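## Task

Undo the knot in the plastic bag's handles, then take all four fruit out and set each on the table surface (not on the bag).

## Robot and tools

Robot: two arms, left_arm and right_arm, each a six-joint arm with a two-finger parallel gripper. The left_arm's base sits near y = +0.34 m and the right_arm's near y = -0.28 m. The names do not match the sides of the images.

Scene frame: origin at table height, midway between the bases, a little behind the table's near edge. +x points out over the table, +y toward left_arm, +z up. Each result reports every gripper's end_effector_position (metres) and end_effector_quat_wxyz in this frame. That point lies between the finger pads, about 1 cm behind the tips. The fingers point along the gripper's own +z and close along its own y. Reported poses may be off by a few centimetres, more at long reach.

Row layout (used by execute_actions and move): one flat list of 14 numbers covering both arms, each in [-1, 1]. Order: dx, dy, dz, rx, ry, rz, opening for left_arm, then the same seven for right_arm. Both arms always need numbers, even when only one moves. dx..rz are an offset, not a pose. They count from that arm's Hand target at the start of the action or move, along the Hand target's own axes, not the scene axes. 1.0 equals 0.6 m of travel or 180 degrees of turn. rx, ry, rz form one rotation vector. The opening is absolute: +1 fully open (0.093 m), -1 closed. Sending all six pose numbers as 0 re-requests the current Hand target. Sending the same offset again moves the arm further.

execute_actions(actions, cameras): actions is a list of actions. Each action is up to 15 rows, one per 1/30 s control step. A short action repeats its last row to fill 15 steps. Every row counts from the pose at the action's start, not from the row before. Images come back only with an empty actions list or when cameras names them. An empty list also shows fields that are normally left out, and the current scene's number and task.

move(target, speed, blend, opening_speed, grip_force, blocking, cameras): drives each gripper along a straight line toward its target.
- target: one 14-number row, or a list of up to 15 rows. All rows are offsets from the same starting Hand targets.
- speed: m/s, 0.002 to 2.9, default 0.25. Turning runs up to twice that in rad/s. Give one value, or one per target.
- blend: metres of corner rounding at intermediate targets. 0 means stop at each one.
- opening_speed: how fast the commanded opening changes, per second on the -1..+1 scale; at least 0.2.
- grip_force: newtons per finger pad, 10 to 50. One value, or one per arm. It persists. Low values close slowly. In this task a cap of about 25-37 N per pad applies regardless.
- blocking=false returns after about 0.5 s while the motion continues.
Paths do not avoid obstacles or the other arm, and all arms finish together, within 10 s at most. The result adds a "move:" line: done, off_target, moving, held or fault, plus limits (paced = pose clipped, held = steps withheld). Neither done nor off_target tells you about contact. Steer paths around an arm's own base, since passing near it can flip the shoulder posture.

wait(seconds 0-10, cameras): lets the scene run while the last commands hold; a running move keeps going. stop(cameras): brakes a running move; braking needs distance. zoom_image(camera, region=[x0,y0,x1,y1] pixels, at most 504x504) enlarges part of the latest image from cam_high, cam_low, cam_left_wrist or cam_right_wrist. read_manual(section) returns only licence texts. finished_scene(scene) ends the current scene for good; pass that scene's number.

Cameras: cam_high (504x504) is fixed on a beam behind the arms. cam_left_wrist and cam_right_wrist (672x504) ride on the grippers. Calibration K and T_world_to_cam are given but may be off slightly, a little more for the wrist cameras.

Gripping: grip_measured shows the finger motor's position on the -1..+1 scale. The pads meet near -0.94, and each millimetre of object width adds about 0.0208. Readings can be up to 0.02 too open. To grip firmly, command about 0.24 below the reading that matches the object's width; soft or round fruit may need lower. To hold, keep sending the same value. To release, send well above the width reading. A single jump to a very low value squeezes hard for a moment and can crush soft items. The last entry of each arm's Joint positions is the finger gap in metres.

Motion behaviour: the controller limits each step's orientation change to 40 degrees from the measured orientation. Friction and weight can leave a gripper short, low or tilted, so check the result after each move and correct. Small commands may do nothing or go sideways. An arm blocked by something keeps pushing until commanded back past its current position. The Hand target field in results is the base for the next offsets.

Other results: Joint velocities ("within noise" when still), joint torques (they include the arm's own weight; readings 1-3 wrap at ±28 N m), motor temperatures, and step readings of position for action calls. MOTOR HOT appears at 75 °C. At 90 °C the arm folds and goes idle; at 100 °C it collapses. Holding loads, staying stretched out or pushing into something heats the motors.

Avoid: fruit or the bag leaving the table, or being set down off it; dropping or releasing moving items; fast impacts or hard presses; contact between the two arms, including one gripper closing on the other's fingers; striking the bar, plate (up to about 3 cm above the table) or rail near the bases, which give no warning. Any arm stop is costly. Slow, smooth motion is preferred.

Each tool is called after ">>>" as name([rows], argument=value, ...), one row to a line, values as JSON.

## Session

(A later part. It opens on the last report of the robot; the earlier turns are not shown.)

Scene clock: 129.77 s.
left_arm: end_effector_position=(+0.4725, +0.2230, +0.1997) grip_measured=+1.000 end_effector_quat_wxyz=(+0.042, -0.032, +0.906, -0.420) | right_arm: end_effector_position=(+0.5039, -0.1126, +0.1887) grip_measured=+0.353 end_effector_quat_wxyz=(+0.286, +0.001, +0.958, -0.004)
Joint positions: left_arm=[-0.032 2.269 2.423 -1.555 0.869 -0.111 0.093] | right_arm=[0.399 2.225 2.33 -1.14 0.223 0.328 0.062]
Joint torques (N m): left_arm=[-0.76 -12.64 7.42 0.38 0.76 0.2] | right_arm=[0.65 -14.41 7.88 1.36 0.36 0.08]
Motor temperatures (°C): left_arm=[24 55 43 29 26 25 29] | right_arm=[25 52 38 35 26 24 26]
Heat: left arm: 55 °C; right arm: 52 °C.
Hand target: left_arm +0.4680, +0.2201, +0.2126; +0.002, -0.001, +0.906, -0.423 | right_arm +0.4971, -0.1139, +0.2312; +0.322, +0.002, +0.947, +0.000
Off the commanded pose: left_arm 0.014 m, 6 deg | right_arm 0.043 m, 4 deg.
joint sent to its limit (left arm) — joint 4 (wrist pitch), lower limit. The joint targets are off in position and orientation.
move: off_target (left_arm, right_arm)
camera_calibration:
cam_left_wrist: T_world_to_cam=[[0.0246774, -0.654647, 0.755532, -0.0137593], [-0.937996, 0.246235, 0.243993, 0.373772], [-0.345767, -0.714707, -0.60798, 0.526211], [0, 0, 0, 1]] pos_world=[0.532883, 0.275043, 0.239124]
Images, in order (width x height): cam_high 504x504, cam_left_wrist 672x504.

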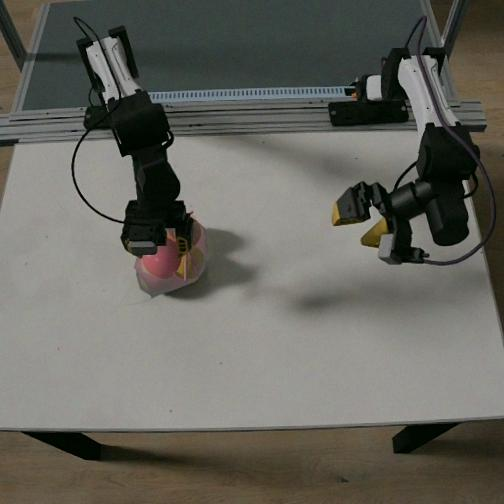

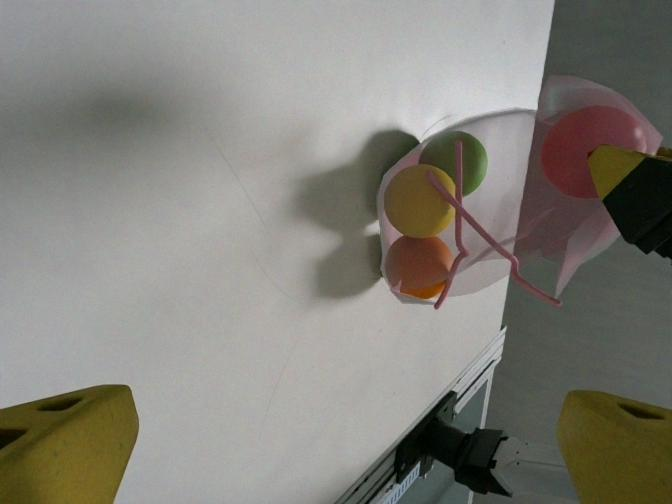

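>>> move(target=[0,0,0,0,0,0,1,-0.035,0,-0.099,0,0,0,0], speed=0.05, cameras=["all"])

Scene clock: 132.37 s.
left_arm: end_effector_position=(+0.4725, +0.2230, +0.1997) grip_measured=+1.000 end_effector_quat_wxyz=(+0.042, -0.032, +0.906, -0.420) | right_arm: end_effector_position=(+0.4778, -0.1146, +0.2853) grip_measured=+0.353 end_effector_quat_wxyz=(+0.334, -0.001, +0.942, +0.014)
Joint positions: left_arm=[-0.032 2.269 2.423 -1.555 0.869 -0.111 0.093] | right_arm=[0.419 2.289 2.834 -1.473 0.232 0.328 0.062]
Joint torques (N m): left_arm=[-0.75 -12.55 7.58 0.36 0.74 0.21] | right_arm=[0.49 -8.35 6.24 1.59 0.32 0.1]
Motor temperatures (°C): left_arm=[24 55 43 29 26 25 29] | right_arm=[25 51 38 35 26 24 26]
Heat: left arm: 55 °C; right arm: 51 °C.
Hand target: left_arm +0.4680, +0.2201, +0.2126; +0.002, -0.001, +0.906, -0.423 | right_arm +0.4775, -0.1139, +0.2911; +0.322, +0.002, +0.947, +0.000
Off the commanded pose: left_arm 0.014 m, 6 deg | right_arm 0.006 m, 2 deg.
elbow stopped short (right arm): the move would have taken joint 3 (elbow) straighter than the controller allows.
joint sent to its limit (left arm) — joint 4 (wrist pitch), lower limit. The joint targets are off in position and orientation.
move: off_target (left_arm)
camera_calibration:
cam_left_wrist: T_world_to_cam=[[0.0246774, -0.654647, 0.755532, -0.0137593], [-0.937996, 0.246235, 0.243993, 0.373772], [-0.345767, -0.714707, -0.60798, 0.526211], [0, 0, 0, 1]] pos_world=[0.532883, 0.275043, 0.239124]
cam_right_wrist: T_world_to_cam=[[0.0259858, -0.99925, -0.0287202, -0.120826], [-0.97017, -0.0182816, -0.241737, 0.568111], [0.24103, 0.0341452, -0.969917, 0.253461], [0, 0, 0, 1]] pos_world=[0.493212, -0.119004, 0.379699]

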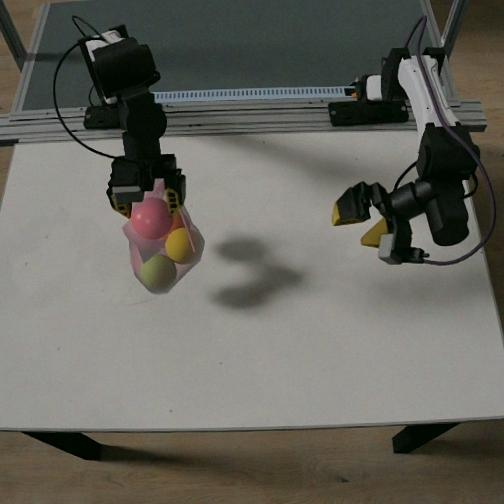

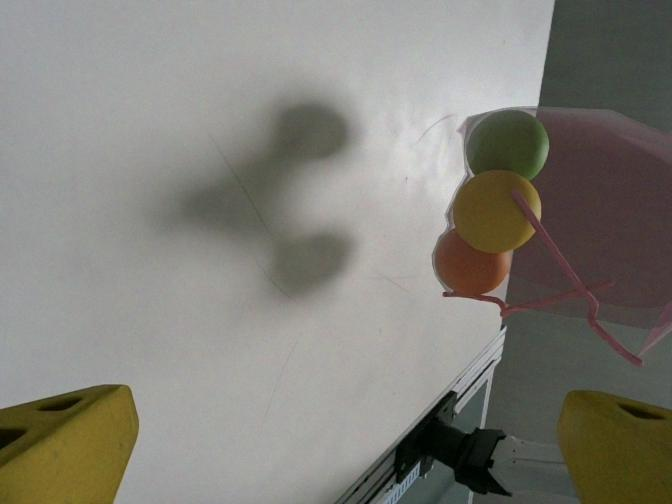

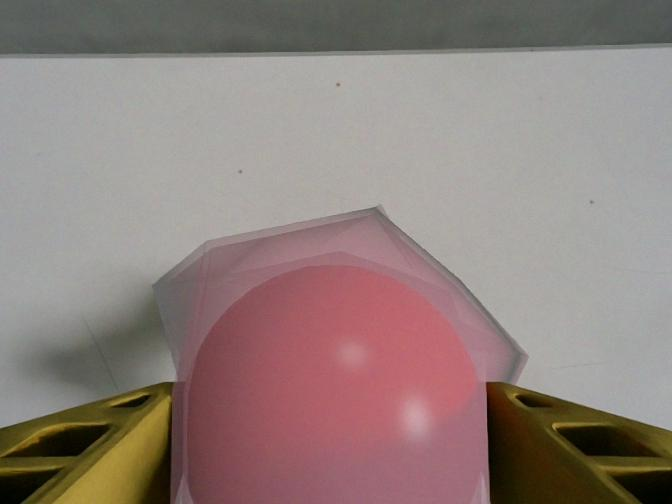

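>>> move(target=[0,0,0,0,0,0,1,0,0,0,0,-0.2,0,0], speed=0.15, cameras=["all"])

Scene clock: 135.63 s.
left_arm: end_effector_position=(+0.4725, +0.2230, +0.1997) grip_measured=+1.000 end_effector_quat_wxyz=(+0.042, -0.032, +0.906, -0.420) | right_arm: end_effector_position=(+0.4787, -0.1133, +0.2485) grip_measured=+0.353 end_effector_quat_wxyz=(+0.549, -0.014, +0.835, -0.012)
Joint positions: left_arm=[-0.032 2.269 2.423 -1.555 0.869 -0.111 0.093] | right_arm=[0.485 1.712 1.426 -0.171 0.442 0.16 0.062]
Joint torques (N m): left_arm=[-0.84 -12.48 7.61 0.37 0.79 0.18] | right_arm=[0.36 -10.84 6.56 3.12 0.35 0.04]
Motor temperatures (°C): left_arm=[24 55 43 29 26 25 29] | right_arm=[25 52 38 36 27 24 26]
Heat: left arm: 55 °C; right arm: 52 °C.
Hand target: left_arm +0.4680, +0.2201, +0.2126; +0.002, -0.001, +0.906, -0.423 | right_arm +0.4776, -0.1139, +0.2911; +0.599, +0.002, +0.801, +0.000
Off the commanded pose: left_arm 0.014 m, 6 deg | right_arm 0.043 m, 7 deg.
joint sent to its limit (left arm) — joint 4 (wrist pitch), lower limit. The joint targets are off in position and orientation.
move: off_target (left_arm, right_arm)
camera_calibration:
cam_left_wrist: T_world_to_cam=[[0.0246774, -0.654647, 0.755532, -0.0137593], [-0.937996, 0.246235, 0.243993, 0.373772], [-0.345767, -0.714707, -0.60798, 0.526211], [0, 0, 0, 1]] pos_world=[0.532883, 0.275043, 0.239124]
cam_right_wrist: T_world_to_cam=[[0.0233441, -0.998907, 0.040486, -0.136539], [-0.747326, -0.0443354, -0.662976, 0.555095], [0.664047, -0.0147797, -0.747545, -0.0459137], [0, 0, 0, 1]] pos_world=[0.448513, -0.112458, 0.33922]

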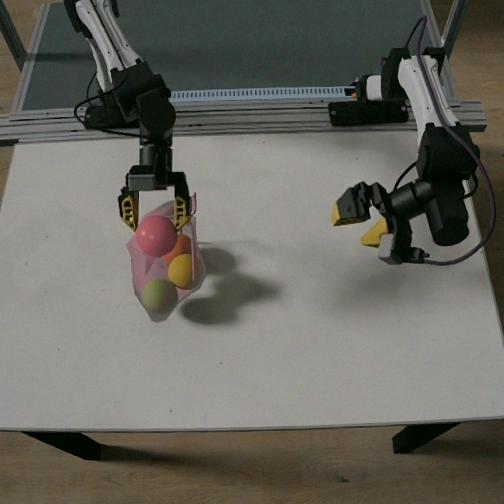

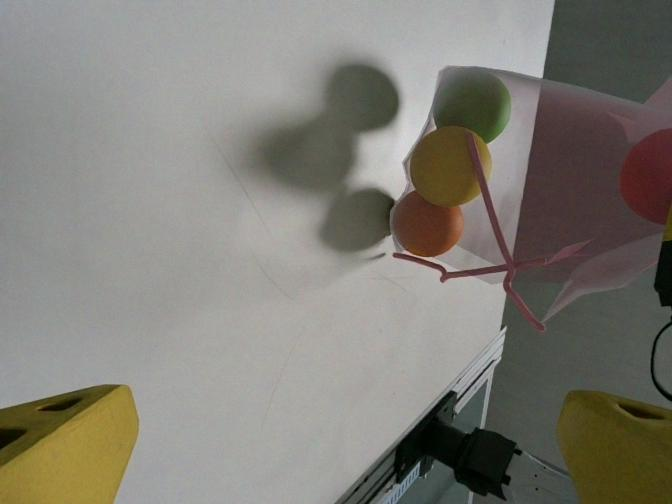

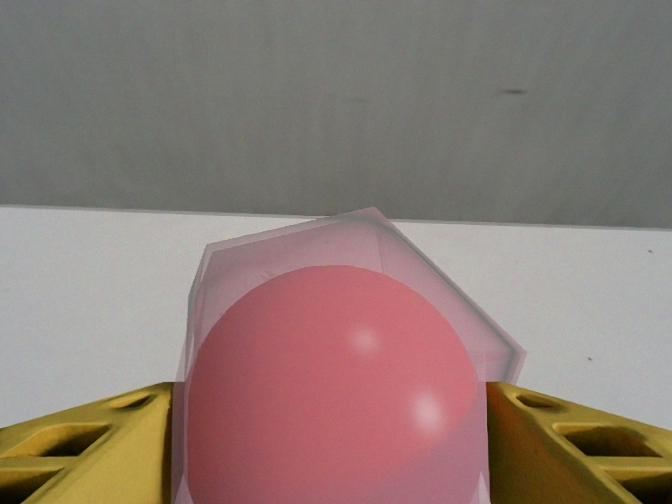

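>>> move(target=[0,0,0,0,0,0,1,-0.087,0,-0.06,0,-0.11,0,0], speed=0.1, cameras=["cam_high","cam_left_wrist"])

>>> move(target=[0,0,0,0,0,0,1,-0.1,0,0,0,-0.1,0,0], speed=0.1, cameras=["cam_high","cam_left_wrist"])

Scene clock: 138.37 s.
left_arm: end_effector_position=(+0.4725, +0.2230, +0.1997) grip_measured=+1.000 end_effector_quat_wxyz=(+0.042, -0.032, +0.906, -0.420) | right_arm: end_effector_position=(+0.4676, -0.1103, +0.3054) grip_measured=+0.353 end_effector_quat_wxyz=(+0.683, -0.023, +0.730, -0.016)
Joint positions: left_arm=[-0.032 2.269 2.423 -1.555 0.869 -0.111 0.093] | right_arm=[0.519 1.614 1.219 0.314 0.501 -0.022 0.062]
Joint torques (N m): left_arm=[-0.94 -12.51 7.46 0.38 0.76 0.19] | right_arm=[0.46 -10.09 6.64 3.35 0.23 0.01]
Motor temperatures (°C): left_arm=[24 55 43 29 26 25 29] | right_arm=[25 52 38 38 27 24 26]
Heat: left arm: 55 °C; right arm: 52 °C.
Hand target: left_arm +0.4680, +0.2201, +0.2126; +0.002, -0.001, +0.906, -0.423 | right_arm +0.4578, -0.1140, +0.3514; +0.727, +0.002, +0.686, -0.001
Off the commanded pose: left_arm 0.014 m, 6 deg | right_arm 0.047 m, 8 deg.
joint sent to its limit (left arm) — joint 4 (wrist pitch), lower limit. The joint targets are off in position and orientation.
move: off_target (left_arm, right_arm)
camera_calibration:
cam_left_wrist: T_world_to_cam=[[0.0246774, -0.654647, 0.755532, -0.0137593], [-0.937996, 0.246235, 0.243993, 0.373772], [-0.345767, -0.714707, -0.60798, 0.526211], [0, 0, 0, 1]] pos_world=[0.532883, 0.275043, 0.239124]
Images, in order (width x height): cam_high 504x504, cam_left_wrist 672x504.

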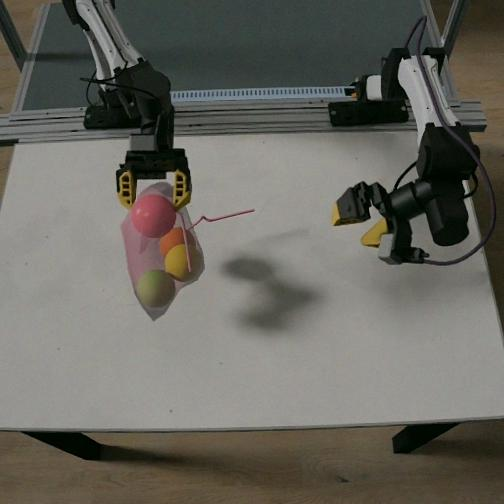

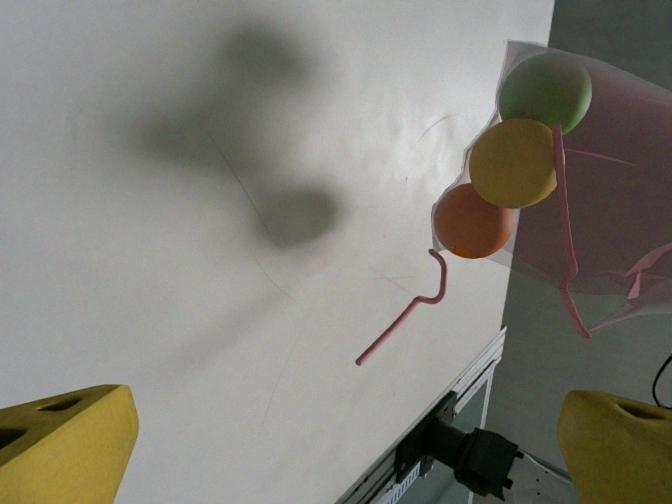

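Scene clock: 140.73 s.
left_arm: end_effector_position=(+0.4725, +0.2230, +0.1997) grip_measured=+1.000 end_effector_quat_wxyz=(+0.042, -0.032, +0.906, -0.420) | right_arm: end_effector_position=(+0.4574, -0.1161, +0.3865) grip_measured=+0.353 end_effector_quat_wxyz=(+0.799, -0.005, +0.601, -0.017)
Joint positions: left_arm=[-0.032 2.269 2.423 -1.555 0.869 -0.111 0.093] | right_arm=[0.519 1.614 1.194 0.737 0.499 -0.194 0.062]
Joint torques (N m): left_arm=[-0.94 -12.46 7.61 0.38 0.76 0.21] | right_arm=[-0.42 -5.5 7.46 3.11 -0.39 0.01]
Motor temperatures (°C): left_arm=[24 55 43 29 26 25 29] | right_arm=[25 51 38 39 26 24 26]
Heat: left arm: 55 °C; right arm: 51 °C.
Hand target: left_arm +0.4680, +0.2201, +0.2126; +0.002, -0.001, +0.906, -0.423 | right_arm +0.4543, -0.1141, +0.4113; +0.826, +0.002, +0.564, -0.001
Off the commanded pose: left_arm 0.014 m, 6 deg | right_arm 0.025 m, 6 deg.
joint sent to its limit (left arm) — joint 4 (wrist pitch), lower limit. The joint targets are off in position and orientation.
move: off_target (left_arm, right_arm)
camera_calibration:
cam_left_wrist: T_world_to_cam=[[0.0246774, -0.654647, 0.755532, -0.0137593], [-0.937996, 0.246235, 0.243993, 0.373772], [-0.345767, -0.714707, -0.60798, 0.526211], [0, 0, 0, 1]] pos_world=[0.532883, 0.275043, 0.239124]
Images, in order (width x height): cam_high 504x504, cam_left_wrist 672x504.

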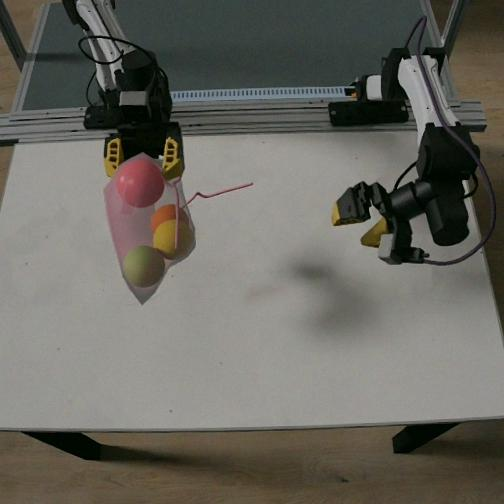

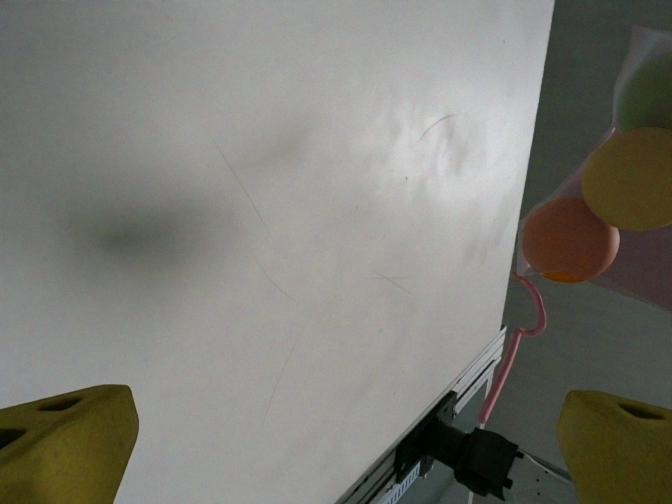

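>>> move(target=[0,0,0,0,0,0,1,0.186,0,-0.073,0,0,0,0], speed=0.1, cameras=["cam_high","cam_left_wrist"])

Scene clock: 142.97 s.
left_arm: end_effector_position=(+0.4725, +0.2230, +0.1997) grip_measured=+1.000 end_effector_quat_wxyz=(+0.042, -0.032, +0.906, -0.420) | right_arm: end_effector_position=(+0.4577, -0.1152, +0.2710) grip_measured=+0.353 end_effector_quat_wxyz=(+0.801, -0.004, +0.598, -0.016)
Joint positions: left_arm=[-0.032 2.269 2.423 -1.555 0.869 -0.111 0.093] | right_arm=[0.519 1.804 0.901 1.228 0.499 -0.194 0.062]
Joint torques (N m): left_arm=[-0.98 -12.56 7.6 0.35 0.71 0.18] | right_arm=[-0.65 -6.37 5.91 3.07 -0.41 0.01]
Motor temperatures (°C): left_arm=[24 55 43 29 26 25 29] | right_arm=[25 51 38 39 26 24 26]
Heat: left arm: 55 °C; right arm: 51 °C.
Hand target: left_arm +0.4680, +0.2201, +0.2126; +0.002, -0.001, +0.906, -0.423 | right_arm +0.4541, -0.1139, +0.2914; +0.826, +0.002, +0.564, -0.001
Off the commanded pose: left_arm 0.014 m, 6 deg | right_arm 0.021 m, 5 deg.
joint sent to its limit (left arm) — joint 4 (wrist pitch), lower limit. The joint targets are off in position and orientation.
move: off_target (left_arm, right_arm)
camera_calibration:
cam_left_wrist: T_world_to_cam=[[0.0246774, -0.654647, 0.755532, -0.0137593], [-0.937996, 0.246235, 0.243993, 0.373772], [-0.345767, -0.714707, -0.60798, 0.526211], [0, 0, 0, 1]] pos_world=[0.532883, 0.275043, 0.239124]
Images, in order (width x height): cam_high 504x504, cam_left_wrist 672x504.

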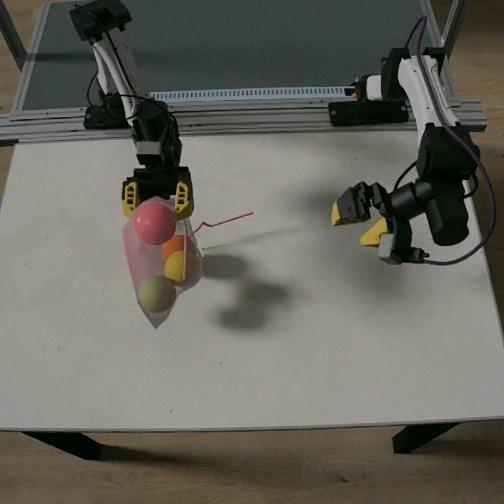

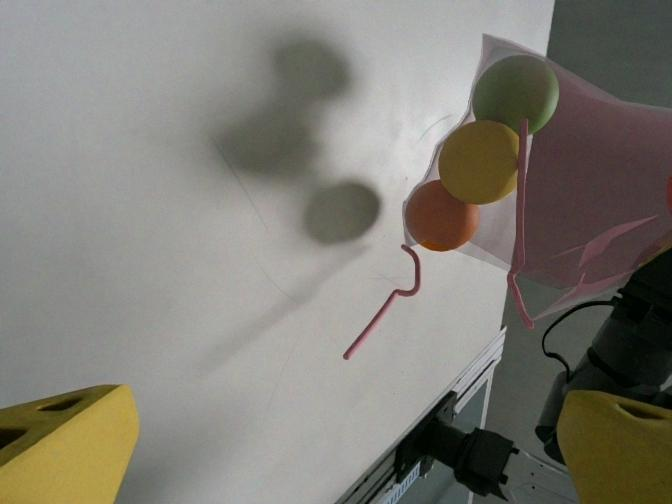

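>>> move(target=[0,0,0,0,0,0,1,0.078,0,-0.03,0,-0.03,0,0], speed=0.08, cameras=["cam_high","cam_left_wrist"])

>>> move(target=[0,0,0,0,0,0,1,-0.06,0,-0.14,0,0,0,0], speed=0.06, cameras=["cam_high","cam_left_wrist"])

Scene clock: 144.43 s.
left_arm: end_effector_position=(+0.4725, +0.2230, +0.1997) grip_measured=+1.000 end_effector_quat_wxyz=(+0.042, -0.032, +0.906, -0.420) | right_arm: end_effector_position=(+0.4584, -0.1151, +0.2289) grip_measured=+0.353 end_effector_quat_wxyz=(+0.817, -0.004, +0.576, -0.013)
Joint positions: left_arm=[-0.032 2.269 2.423 -1.555 0.869 -0.111 0.093] | right_arm=[0.511 1.979 0.851 1.513 0.477 -0.214 0.062]
Joint torques (N m): left_arm=[-0.8 -12.56 7.41 0.36 0.77 0.21] | right_arm=[-0.58 -6.65 4.37 2.82 -0.42 0.1]
Motor temperatures (°C): left_arm=[24 55 43 29 26 25 29] | right_arm=[25 50 38 40 26 24 26]
Heat: left arm: 55 °C; right arm: 50 °C.
Hand target: left_arm +0.4680, +0.2201, +0.2126; +0.002, -0.001, +0.906, -0.423 | right_arm +0.4544, -0.1138, +0.2413; +0.851, +0.002, +0.524, -0.001
Off the commanded pose: left_arm 0.014 m, 6 deg | right_arm 0.013 m, 7 deg.
joint sent to its limit (left arm) — joint 4 (wrist pitch), lower limit. The joint targets are off in position and orientation.
joint sent to its limit (right arm) — joint 4 (wrist pitch), upper limit. The joint targets are off in position and orientation.
move: off_target (left_arm, right_arm)
camera_calibration:
cam_left_wrist: T_world_to_cam=[[0.0246774, -0.654647, 0.755532, -0.0137593], [-0.937996, 0.246235, 0.243993, 0.373772], [-0.345767, -0.714707, -0.60798, 0.526211], [0, 0, 0, 1]] pos_world=[0.532883, 0.275043, 0.239124]
Images, in order (width x height): cam_high 504x504, cam_left_wrist 672x504.

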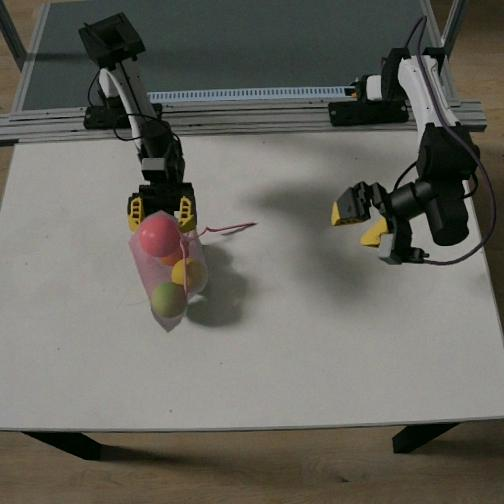

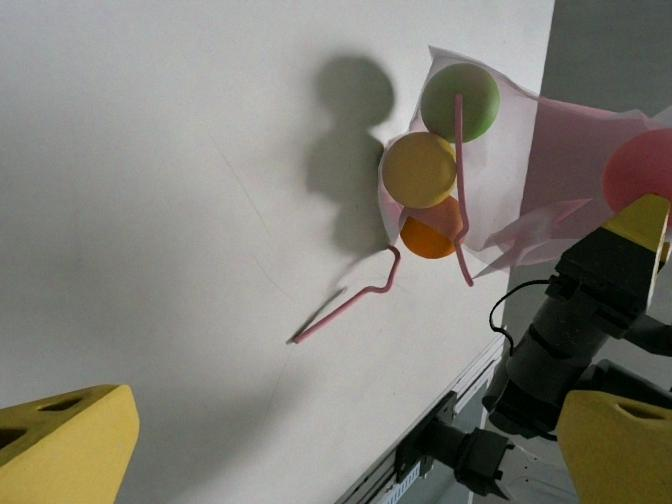

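Scene clock: 146.97 s.
left_arm: end_effector_position=(+0.4725, +0.2230, +0.1997) grip_measured=+1.000 end_effector_quat_wxyz=(+0.042, -0.032, +0.906, -0.420) | right_arm: end_effector_position=(+0.3722, -0.1086, +0.2089) grip_measured=+0.352 end_effector_quat_wxyz=(+0.789, -0.034, +0.613, -0.004)
Joint positions: left_arm=[-0.032 2.269 2.423 -1.555 0.869 -0.111 0.093] | right_arm=[0.661 1.747 0.513 1.528 0.582 -0.233 0.062]
Joint torques (N m): left_arm=[-0.84 -12.44 7.42 0.37 0.75 0.19] | right_arm=[0.46 -8.36 3.81 2.74 0.06 0.03]
Motor temperatures (°C): left_arm=[24 55 43 29 26 25 29] | right_arm=[25 50 38 40 26 24 26]
Heat: left arm: 55 °C; right arm: 50 °C.
Hand target: left_arm +0.4680, +0.2201, +0.2126; +0.002, -0.001, +0.906, -0.423 | right_arm +0.3632, -0.1134, +0.2357; +0.851, +0.002, +0.524, -0.001
Off the commanded pose: left_arm 0.014 m, 6 deg | right_arm 0.029 m, 13 deg.
joint sent to its limit (left arm) — joint 4 (wrist pitch), lower limit. The joint targets are off in position and orientation.
joint sent to its limit (right arm) — joint 4 (wrist pitch), upper limit. The joint targets are off in position and orientation.
move: off_target (left_arm, right_arm)
camera_calibration:
cam_left_wrist: T_world_to_cam=[[0.0246774, -0.654647, 0.755532, -0.0137593], [-0.937996, 0.246235, 0.243993, 0.373772], [-0.345767, -0.714707, -0.60798, 0.526211], [0, 0, 0, 1]] pos_world=[0.532883, 0.275043, 0.239124]
Images, in order (width x height): cam_high 504x504, cam_left_wrist 672x504.

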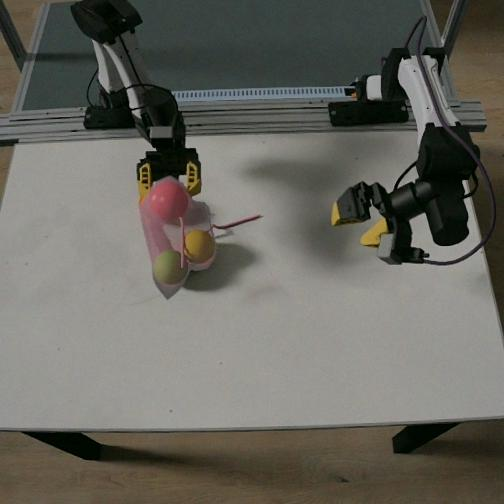

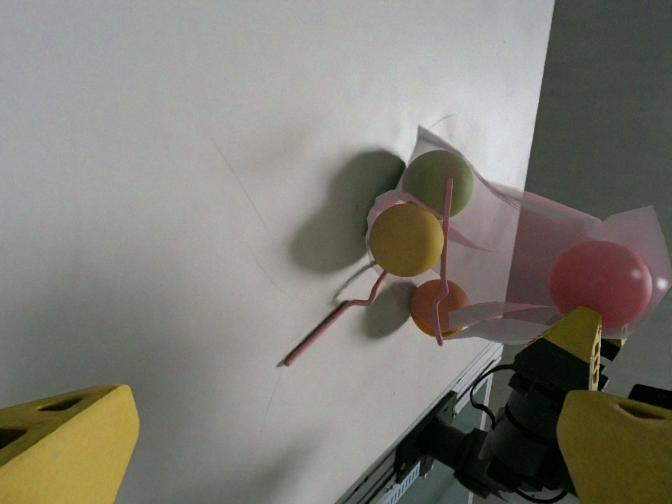

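>>> move(target=[0,0,0,0,0,0,1,-0.09,0,0.045,0,0,0,0], speed=0.05, cameras=["cam_high","cam_left_wrist"])

>>> move(target=[0,0,0,0,0,0,1,-0.07,0,0.035,0,0,0,0], speed=0.05, cameras=["cam_high","cam_left_wrist"])

Scene clock: 149.20 s.
left_arm: end_effector_position=(+0.4725, +0.2230, +0.1997) grip_measured=+1.000 end_effector_quat_wxyz=(+0.042, -0.032, +0.906, -0.420) | right_arm: end_effector_position=(+0.3705, -0.1101, +0.2563) grip_measured=+0.352 end_effector_quat_wxyz=(+0.820, -0.028, +0.571, -0.019)
Joint positions: left_arm=[-0.032 2.269 2.423 -1.555 0.869 -0.111 0.093] | right_arm=[0.661 1.678 0.572 1.528 0.582 -0.321 0.062]
Joint torques (N m): left_arm=[-0.9 -12.56 7.45 0.37 0.73 0.2] | right_arm=[0.13 -8.12 6.98 2.6 -0.21 0.02]
Motor temperatures (°C): left_arm=[24 55 43 28 26 25 29] | right_arm=[25 50 38 40 26 24 26]
Heat: left arm: 55 °C; right arm: 50 °C.
Hand target: left_arm +0.4680, +0.2201, +0.2126; +0.002, -0.001, +0.906, -0.423 | right_arm +0.3630, -0.1135, +0.2960; +0.851, +0.002, +0.524, -0.001
Off the commanded pose: left_arm 0.014 m, 6 deg | right_arm 0.041 m, 8 deg.
joint sent to its limit (left arm) — joint 4 (wrist pitch), lower limit. The joint targets are off in position and orientation.
joint sent to its limit (right arm) — joint 4 (wrist pitch), upper limit. The joint targets are off in position, not in orientation.
move: off_target (left_arm, right_arm)
camera_calibration:
cam_left_wrist: T_world_to_cam=[[0.0246774, -0.654647, 0.755532, -0.0137593], [-0.937996, 0.246235, 0.243993, 0.373772], [-0.345767, -0.714707, -0.60798, 0.526211], [0, 0, 0, 1]] pos_world=[0.532883, 0.275043, 0.239124]
Images, in order (width x height): cam_high 504x504, cam_left_wrist 672x504.

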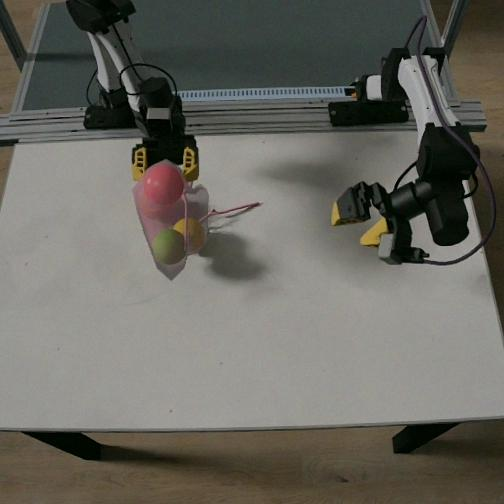

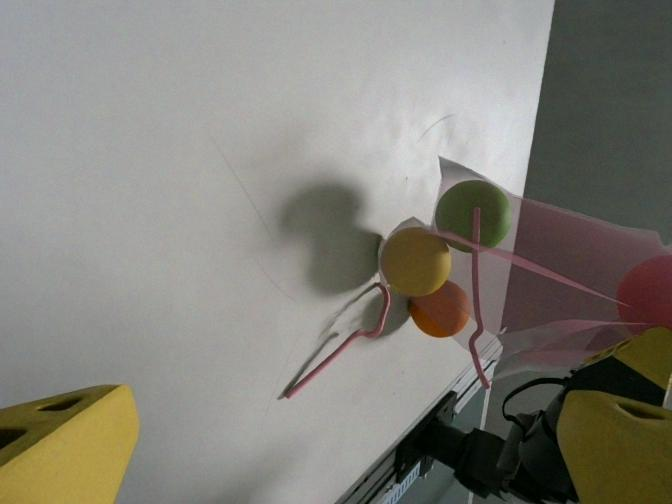

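Scene clock: 150.97 s.
left_arm: end_effector_position=(+0.4725, +0.2230, +0.1997) grip_measured=+1.000 end_effector_quat_wxyz=(+0.042, -0.032, +0.906, -0.420) | right_arm: end_effector_position=(+0.3692, -0.1114, +0.3127) grip_measured=+0.352 end_effector_quat_wxyz=(+0.835, -0.013, +0.550, -0.011)
Joint positions: left_arm=[-0.032 2.269 2.423 -1.555 0.869 -0.111 0.093] | right_arm=[0.661 1.547 0.67 1.364 0.582 -0.329 0.062]
Joint torques (N m): left_arm=[-0.84 -12.49 7.65 0.37 0.76 0.18] | right_arm=[0.01 -7.75 7.79 1.8 -0.21 0.02]
Motor temperatures (°C): left_arm=[24 55 43 28 26 25 29] | right_arm=[25 49 38 40 26 24 26]
Heat: left arm: 55 °C; right arm: 49 °C.
Hand target: left_arm +0.4680, +0.2201, +0.2126; +0.002, -0.001, +0.906, -0.423 | right_arm +0.3629, -0.1136, +0.3430; +0.851, +0.002, +0.524, -0.001
Off the commanded pose: left_arm 0.014 m, 6 deg | right_arm 0.031 m, 4 deg.
joint sent to its limit (left arm) — joint 4 (wrist pitch), lower limit. The joint targets are off in position and orientation.
move: off_target (left_arm, right_arm)
camera_calibration:
cam_left_wrist: T_world_to_cam=[[0.0246774, -0.654647, 0.755532, -0.0137593], [-0.937996, 0.246235, 0.243993, 0.373772], [-0.345767, -0.714707, -0.60798, 0.526211], [0, 0, 0, 1]] pos_world=[0.532883, 0.275043, 0.239124]
Images, in order (width x height): cam_high 504x504, cam_left_wrist 672x504.

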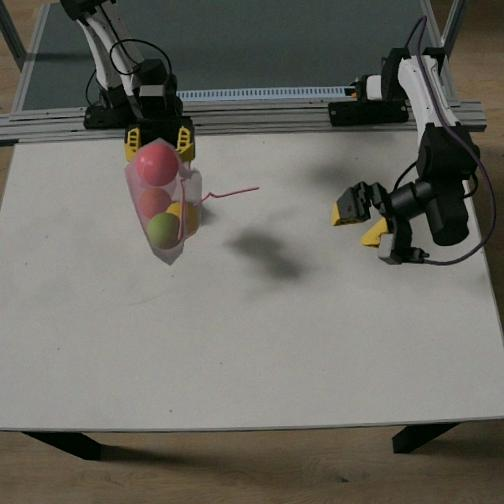

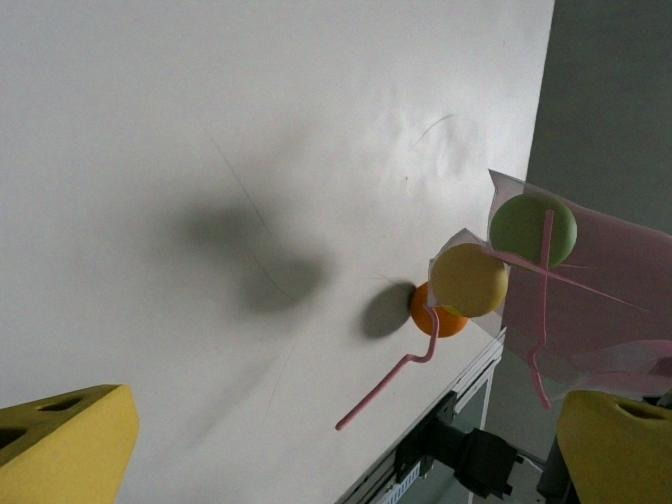

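>>> move([
  [0,0,0,0,0,0,1,0.045,0.167,0.09,0,0,0,0],
  [0,0,0,0,0,0,1,0.194,0.167,0.015,0,0,0,0],
  [0,0,0,0,0,0,1,0.119,0.167,-0.134,0,0,0,0],
], speed=[0.1,0.1,0.06], cameras=["cam_high","cam_left_wrist"])

Scene clock: 157.03 s.
left_arm: end_effector_position=(+0.4725, +0.2230, +0.1997) grip_measured=+1.000 end_effector_quat_wxyz=(+0.042, -0.032, +0.906, -0.420) | right_arm: end_effector_position=(+0.3312, -0.0041, +0.2173) grip_measured=+0.352 end_effector_quat_wxyz=(+0.788, -0.053, +0.614, -0.003)
Joint positions: left_arm=[-0.032 2.269 2.423 -1.555 0.869 -0.111 0.093] | right_arm=[0.991 1.872 0.711 1.534 0.864 -0.387 0.062]
Joint torques (N m): left_arm=[-0.92 -12.48 7.61 0.38 0.78 0.2] | right_arm=[0.5 -9.91 3.85 2.42 -0.02 -0.02]
Motor temperatures (°C): left_arm=[24 55 43 28 26 25 29] | right_arm=[25 48 38 40 26 24 26]
Heat: left arm: 55 °C; right arm: 48 °C.
Hand target: left_arm +0.4680, +0.2201, +0.2126; +0.002, -0.001, +0.906, -0.423 | right_arm +0.3235, -0.0131, +0.2432; +0.851, +0.002, +0.524, -0.001
Off the commanded pose: left_arm 0.014 m, 6 deg | right_arm 0.029 m, 14 deg.
joint sent to its limit (left arm) — joint 4 (wrist pitch), lower limit. The joint targets are off in position and orientation.
joint sent to its limit (right arm) — joint 4 (wrist pitch), upper limit. The joint targets are off in position and orientation.
move: off_target (left_arm, right_arm)
camera_calibration:
cam_left_wrist: T_world_to_cam=[[0.0246774, -0.654647, 0.755532, -0.0137593], [-0.937996, 0.246235, 0.243993, 0.373772], [-0.345767, -0.714707, -0.60798, 0.526211], [0, 0, 0, 1]] pos_world=[0.532883, 0.275043, 0.239124]
Images, in order (width x height): cam_high 504x504, cam_left_wrist 672x504.

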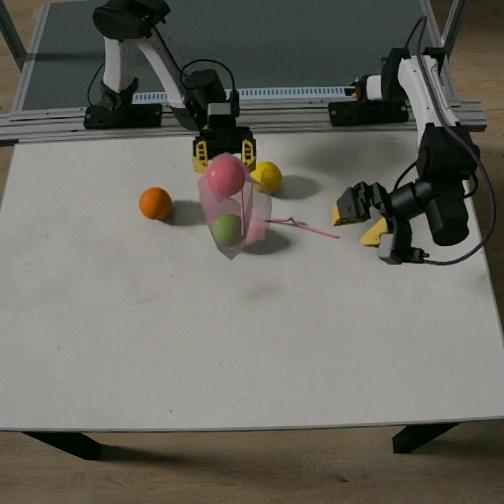

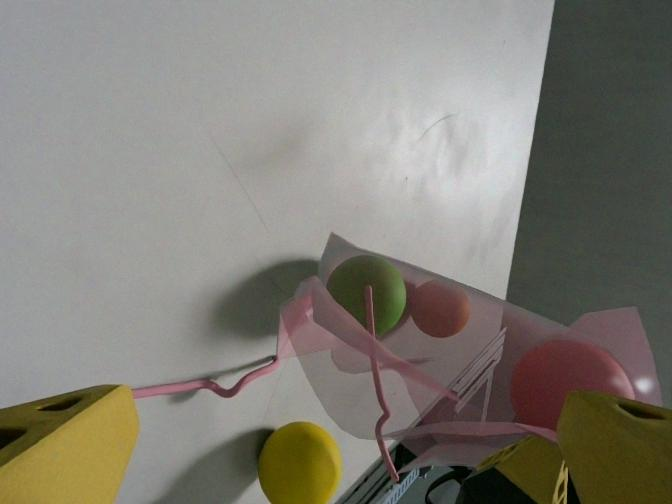

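>>> move([
  [0,0,0,0,0,0,1,-0.149,0,0.075,0,0,0,0],
  [0,0,0,0,0,0,1,-0.059,0,0.254,0,0,0,0],
  [0,0,0,0,0,0,1,0.09,0,0.179,0,0,0,0],
  [0,0,0,0,0,0,1,0.02,0,0.04,0,0,0,0],
], speed=[0.08,0.1,0.1,0.06], cameras=["cam_high","cam_left_wrist"])

Scene clock: 164.87 s.
left_arm: end_effector_position=(+0.4725, +0.2230, +0.1997) grip_measured=+1.000 end_effector_quat_wxyz=(+0.042, -0.032, +0.906, -0.420) | right_arm: end_effector_position=(+0.3589, -0.0044, +0.2151) grip_measured=+0.351 end_effector_quat_wxyz=(+0.794, -0.047, +0.607, -0.005)
Joint positions: left_arm=[-0.032 2.269 2.423 -1.555 0.869 -0.111 0.093] | right_arm=[0.923 1.941 0.783 1.535 0.806 -0.371 0.062]
Joint torques (N m): left_arm=[-0.87 -12.48 7.49 0.38 0.72 0.22] | right_arm=[0.42 -10.66 3.88 2.43 -0.03 0.04]
Motor temperatures (°C): left_arm=[24 56 43 28 26 25 29] | right_arm=[25 48 38 40 26 24 26]
Heat: left arm: 56 °C; right arm: 48 °C.
Hand target: left_arm +0.4680, +0.2201, +0.2126; +0.002, -0.001, +0.906, -0.423 | right_arm +0.3504, -0.0132, +0.2433; +0.851, +0.002, +0.524, -0.001
Off the commanded pose: left_arm 0.014 m, 6 deg | right_arm 0.031 m, 13 deg.
joint sent to its limit (left arm) — joint 4 (wrist pitch), lower limit. The joint targets are off in position and orientation.
joint sent to its limit (right arm) — joint 4 (wrist pitch), upper limit. The joint targets are off in position and orientation.
move: off_target (left_arm, right_arm)
camera_calibration:
cam_left_wrist: T_world_to_cam=[[0.0246774, -0.654647, 0.755532, -0.0137593], [-0.937996, 0.246235, 0.243993, 0.373772], [-0.345767, -0.714707, -0.60798, 0.526211], [0, 0, 0, 1]] pos_world=[0.532883, 0.275043, 0.239124]
Images, in order (width x height): cam_high 504x504, cam_left_wrist 672x504.

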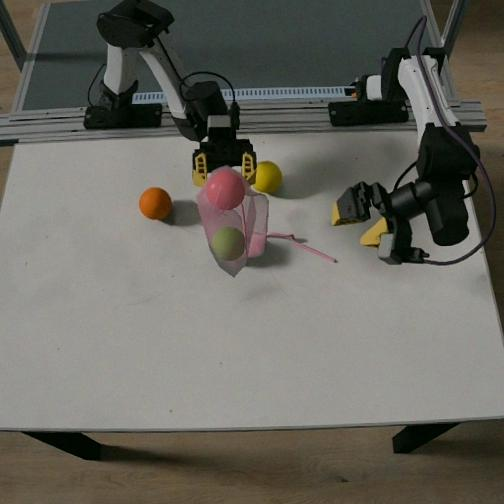

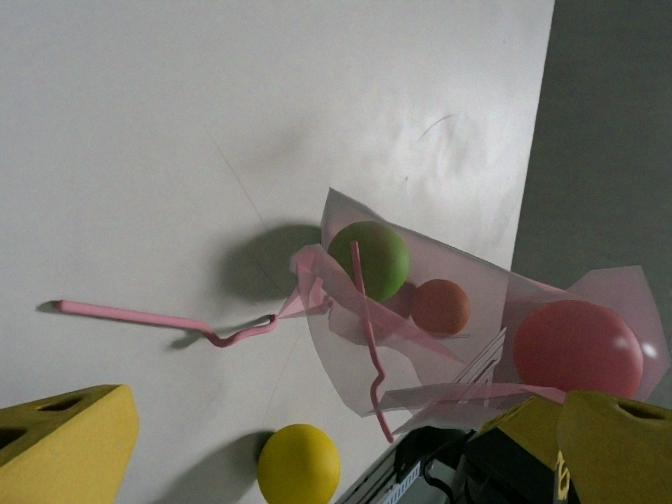

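>>> move(target=[-0.053,-0.168,0.338,-0.278,0,0,0,0,0,0,0,0,0,0], speed=0.12, cameras=["all"])

Scene clock: 170.50 s.
left_arm: end_effector_position=(+0.4912, +0.0105, +0.1414) grip_measured=+0.002 end_effector_quat_wxyz=(+0.198, +0.001, +0.969, -0.146) | right_arm: end_effector_position=(+0.3590, -0.0047, +0.2151) grip_measured=+0.351 end_effector_quat_wxyz=(+0.793, -0.046, +0.607, -0.006)
Joint positions: left_arm=[-0.661 2.555 2.836 -1.323 0.001 -0.601 0.045] | right_arm=[0.923 1.941 0.783 1.535 0.808 -0.371 0.062]
Joint torques (N m): left_arm=[-1.05 -14.17 8.16 1.86 -0.05 -0.21] | right_arm=[0.34 -10.58 3.89 2.45 -0.02 0.01]
Motor temperatures (°C): left_arm=[24 55 44 29 25 25 29] | right_arm=[25 49 38 41 26 24 26]
Heat: left arm: 55 °C; right arm: 49 °C.
Hand target: left_arm +0.5007, +0.0000, +0.1599; +0.001, -0.002, +1.000, -0.001 | right_arm +0.3504, -0.0132, +0.2433; +0.851, +0.002, +0.524, -0.001
Off the commanded pose: left_arm 0.023 m, 28 deg | right_arm 0.031 m, 13 deg.
elbow stopped short (left arm): the move would have taken joint 3 (elbow) straighter than the controller allows.
joint sent to its limit (right arm) — joint 4 (wrist pitch), upper limit. The joint targets are off in position and orientation.
move: off_target (left_arm, right_arm)
camera_calibration:
cam_left_wrist: T_world_to_cam=[[-0.0537653, -0.960351, 0.273561, 0.000491079], [-0.996645, 0.0685413, 0.0447388, 0.516739], [-0.0617152, -0.270238, -0.960814, 0.251222], [0, 0, 0, 1]] pos_world=[0.530536, 0.0329434, 0.218125]
cam_right_wrist: T_world_to_cam=[[0.0549764, -0.994132, 0.0931666, -0.0465918], [-0.169217, -0.101234, -0.980366, 0.308695], [0.984044, 0.0381316, -0.17379, -0.227746], [0, 0, 0, 1]] pos_world=[0.27891, -0.00638352, 0.267395]

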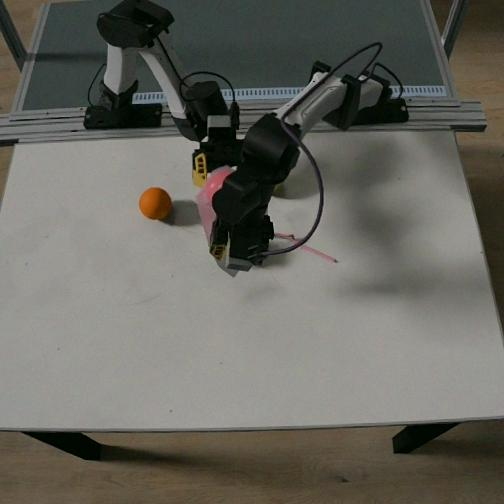

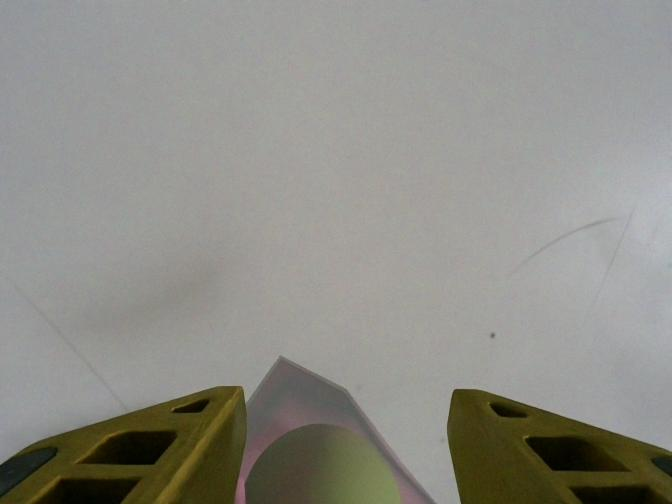

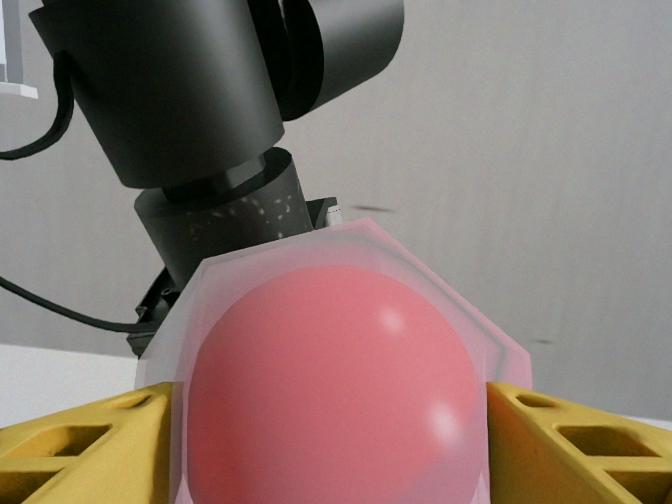

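>>> move(target=[0,0,0.15,0,0,0,0.4,0,0,0,0,0,0,0], speed=0.1, cameras=["cam_high","cam_left_wrist"])

Scene clock: 174.33 s.
left_arm: end_effector_position=(+0.4906, +0.0093, +0.0541) grip_measured=+0.398 end_effector_quat_wxyz=(+0.136, +0.001, +0.985, -0.103) | right_arm: end_effector_position=(+0.3590, -0.0047, +0.2151) grip_measured=+0.351 end_effector_quat_wxyz=(+0.793, -0.046, +0.607, -0.006)
Joint positions: left_arm=[-0.661 2.709 2.836 -1.323 0.001 -0.601 0.064] | right_arm=[0.923 1.941 0.783 1.535 0.808 -0.371 0.062]
Joint torques (N m): left_arm=[-0.95 -15.15 8.36 1.5 -0.06 -0.2] | right_arm=[0.35 -10.61 3.95 2.44 -0.02 0.05]
Motor temperatures (°C): left_arm=[24 56 45 30 25 25 29] | right_arm=[25 49 38 41 26 24 26]
Heat: left arm: 56 °C; right arm: 49 °C.
Hand target: left_arm +0.5009, -0.0001, +0.0699; +0.001, -0.002, +1.000, -0.001 | right_arm +0.3504, -0.0132, +0.2433; +0.851, +0.002, +0.524, -0.001
Off the commanded pose: left_arm 0.021 m, 19 deg | right_arm 0.031 m, 13 deg.
elbow stopped short (left arm): the move would have taken joint 3 (elbow) straighter than the controller allows.
joint sent to its limit (right arm) — joint 4 (wrist pitch), upper limit. The joint targets are off in position and orientation.
move: off_target (left_arm, right_arm)
camera_calibration:
cam_left_wrist: T_world_to_cam=[[-0.0262544, -0.98094, 0.192529, 0.0143226], [-0.982416, 0.0609318, 0.176481, 0.506134], [-0.184849, -0.18451, -0.965291, 0.226804], [0, 0, 0, 1]] pos_world=[0.539534, 0.0250575, 0.126851]
Images, in order (width x height): cam_high 504x504, cam_left_wrist 672x504.

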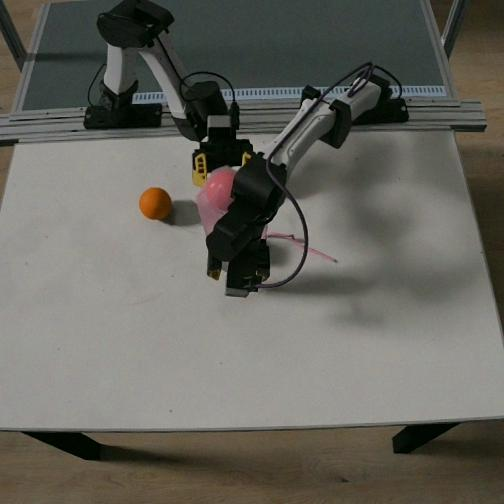

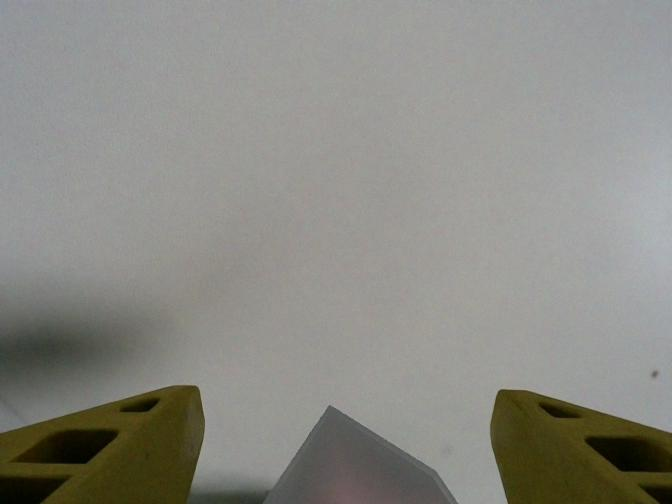

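>>> move(target=[0,0,0,0,0,0,0.4,-0.075,0,0.037,0,0,0,0], speed=0.08, cameras=["cam_high","cam_left_wrist"])

Scene clock: 176.10 s.
left_arm: end_effector_position=(+0.4906, +0.0093, +0.0541) grip_measured=+0.398 end_effector_quat_wxyz=(+0.136, +0.001, +0.985, -0.103) | right_arm: end_effector_position=(+0.3564, -0.0082, +0.2540) grip_measured=+0.351 end_effector_quat_wxyz=(+0.813, -0.042, +0.581, -0.021)
Joint positions: left_arm=[-0.661 2.709 2.836 -1.323 0.001 -0.601 0.064] | right_arm=[0.923 1.879 0.822 1.535 0.808 -0.463 0.062]
Joint torques (N m): left_arm=[-0.98 -15.19 8.25 1.49 -0.06 -0.21] | right_arm=[-0.2 -10.24 6.82 2.32 -0.3 0.03]
Motor temperatures (°C): left_arm=[24 56 45 30 25 25 29] | right_arm=[25 49 38 41 26 24 26]
Heat: left arm: 56 °C; right arm: 49 °C.
Hand target: left_arm +0.5010, -0.0001, +0.0699; +0.001, -0.002, +1.000, -0.001 | right_arm +0.3499, -0.0133, +0.2935; +0.851, +0.002, +0.524, -0.001
Off the commanded pose: left_arm 0.021 m, 19 deg | right_arm 0.040 m, 10 deg.
elbow stopped short (left arm): the move would have taken joint 3 (elbow) straighter than the controller allows.
joint sent to its limit (right arm) — joint 4 (wrist pitch), upper limit. The joint targets are off in position and orientation.
move: off_target (left_arm, right_arm)
camera_calibration:
cam_left_wrist: T_world_to_cam=[[-0.026153, -0.981008, 0.192194, 0.0143126], [-0.982457, 0.0607362, 0.176324, 0.506181], [-0.184648, -0.184211, -0.965387, 0.2267], [0, 0, 0, 1]] pos_world=[0.539535, 0.0250579, 0.12685]
Images, in order (width x height): cam_high 504x504, cam_left_wrist 672x504.

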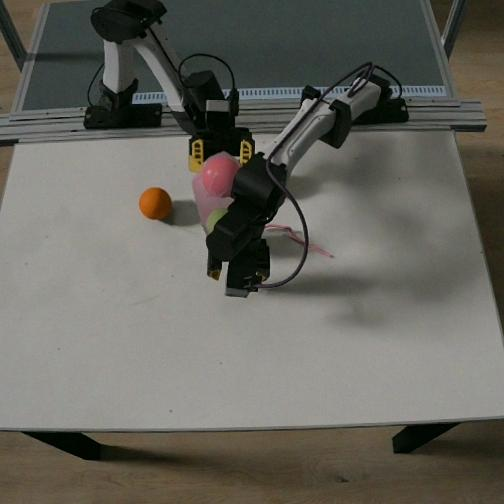

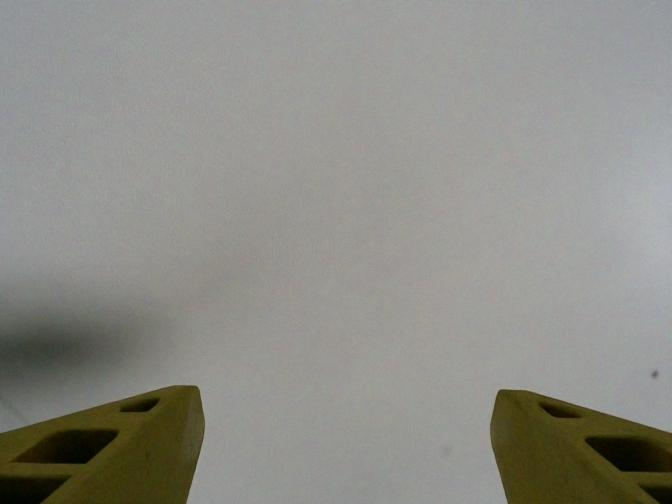

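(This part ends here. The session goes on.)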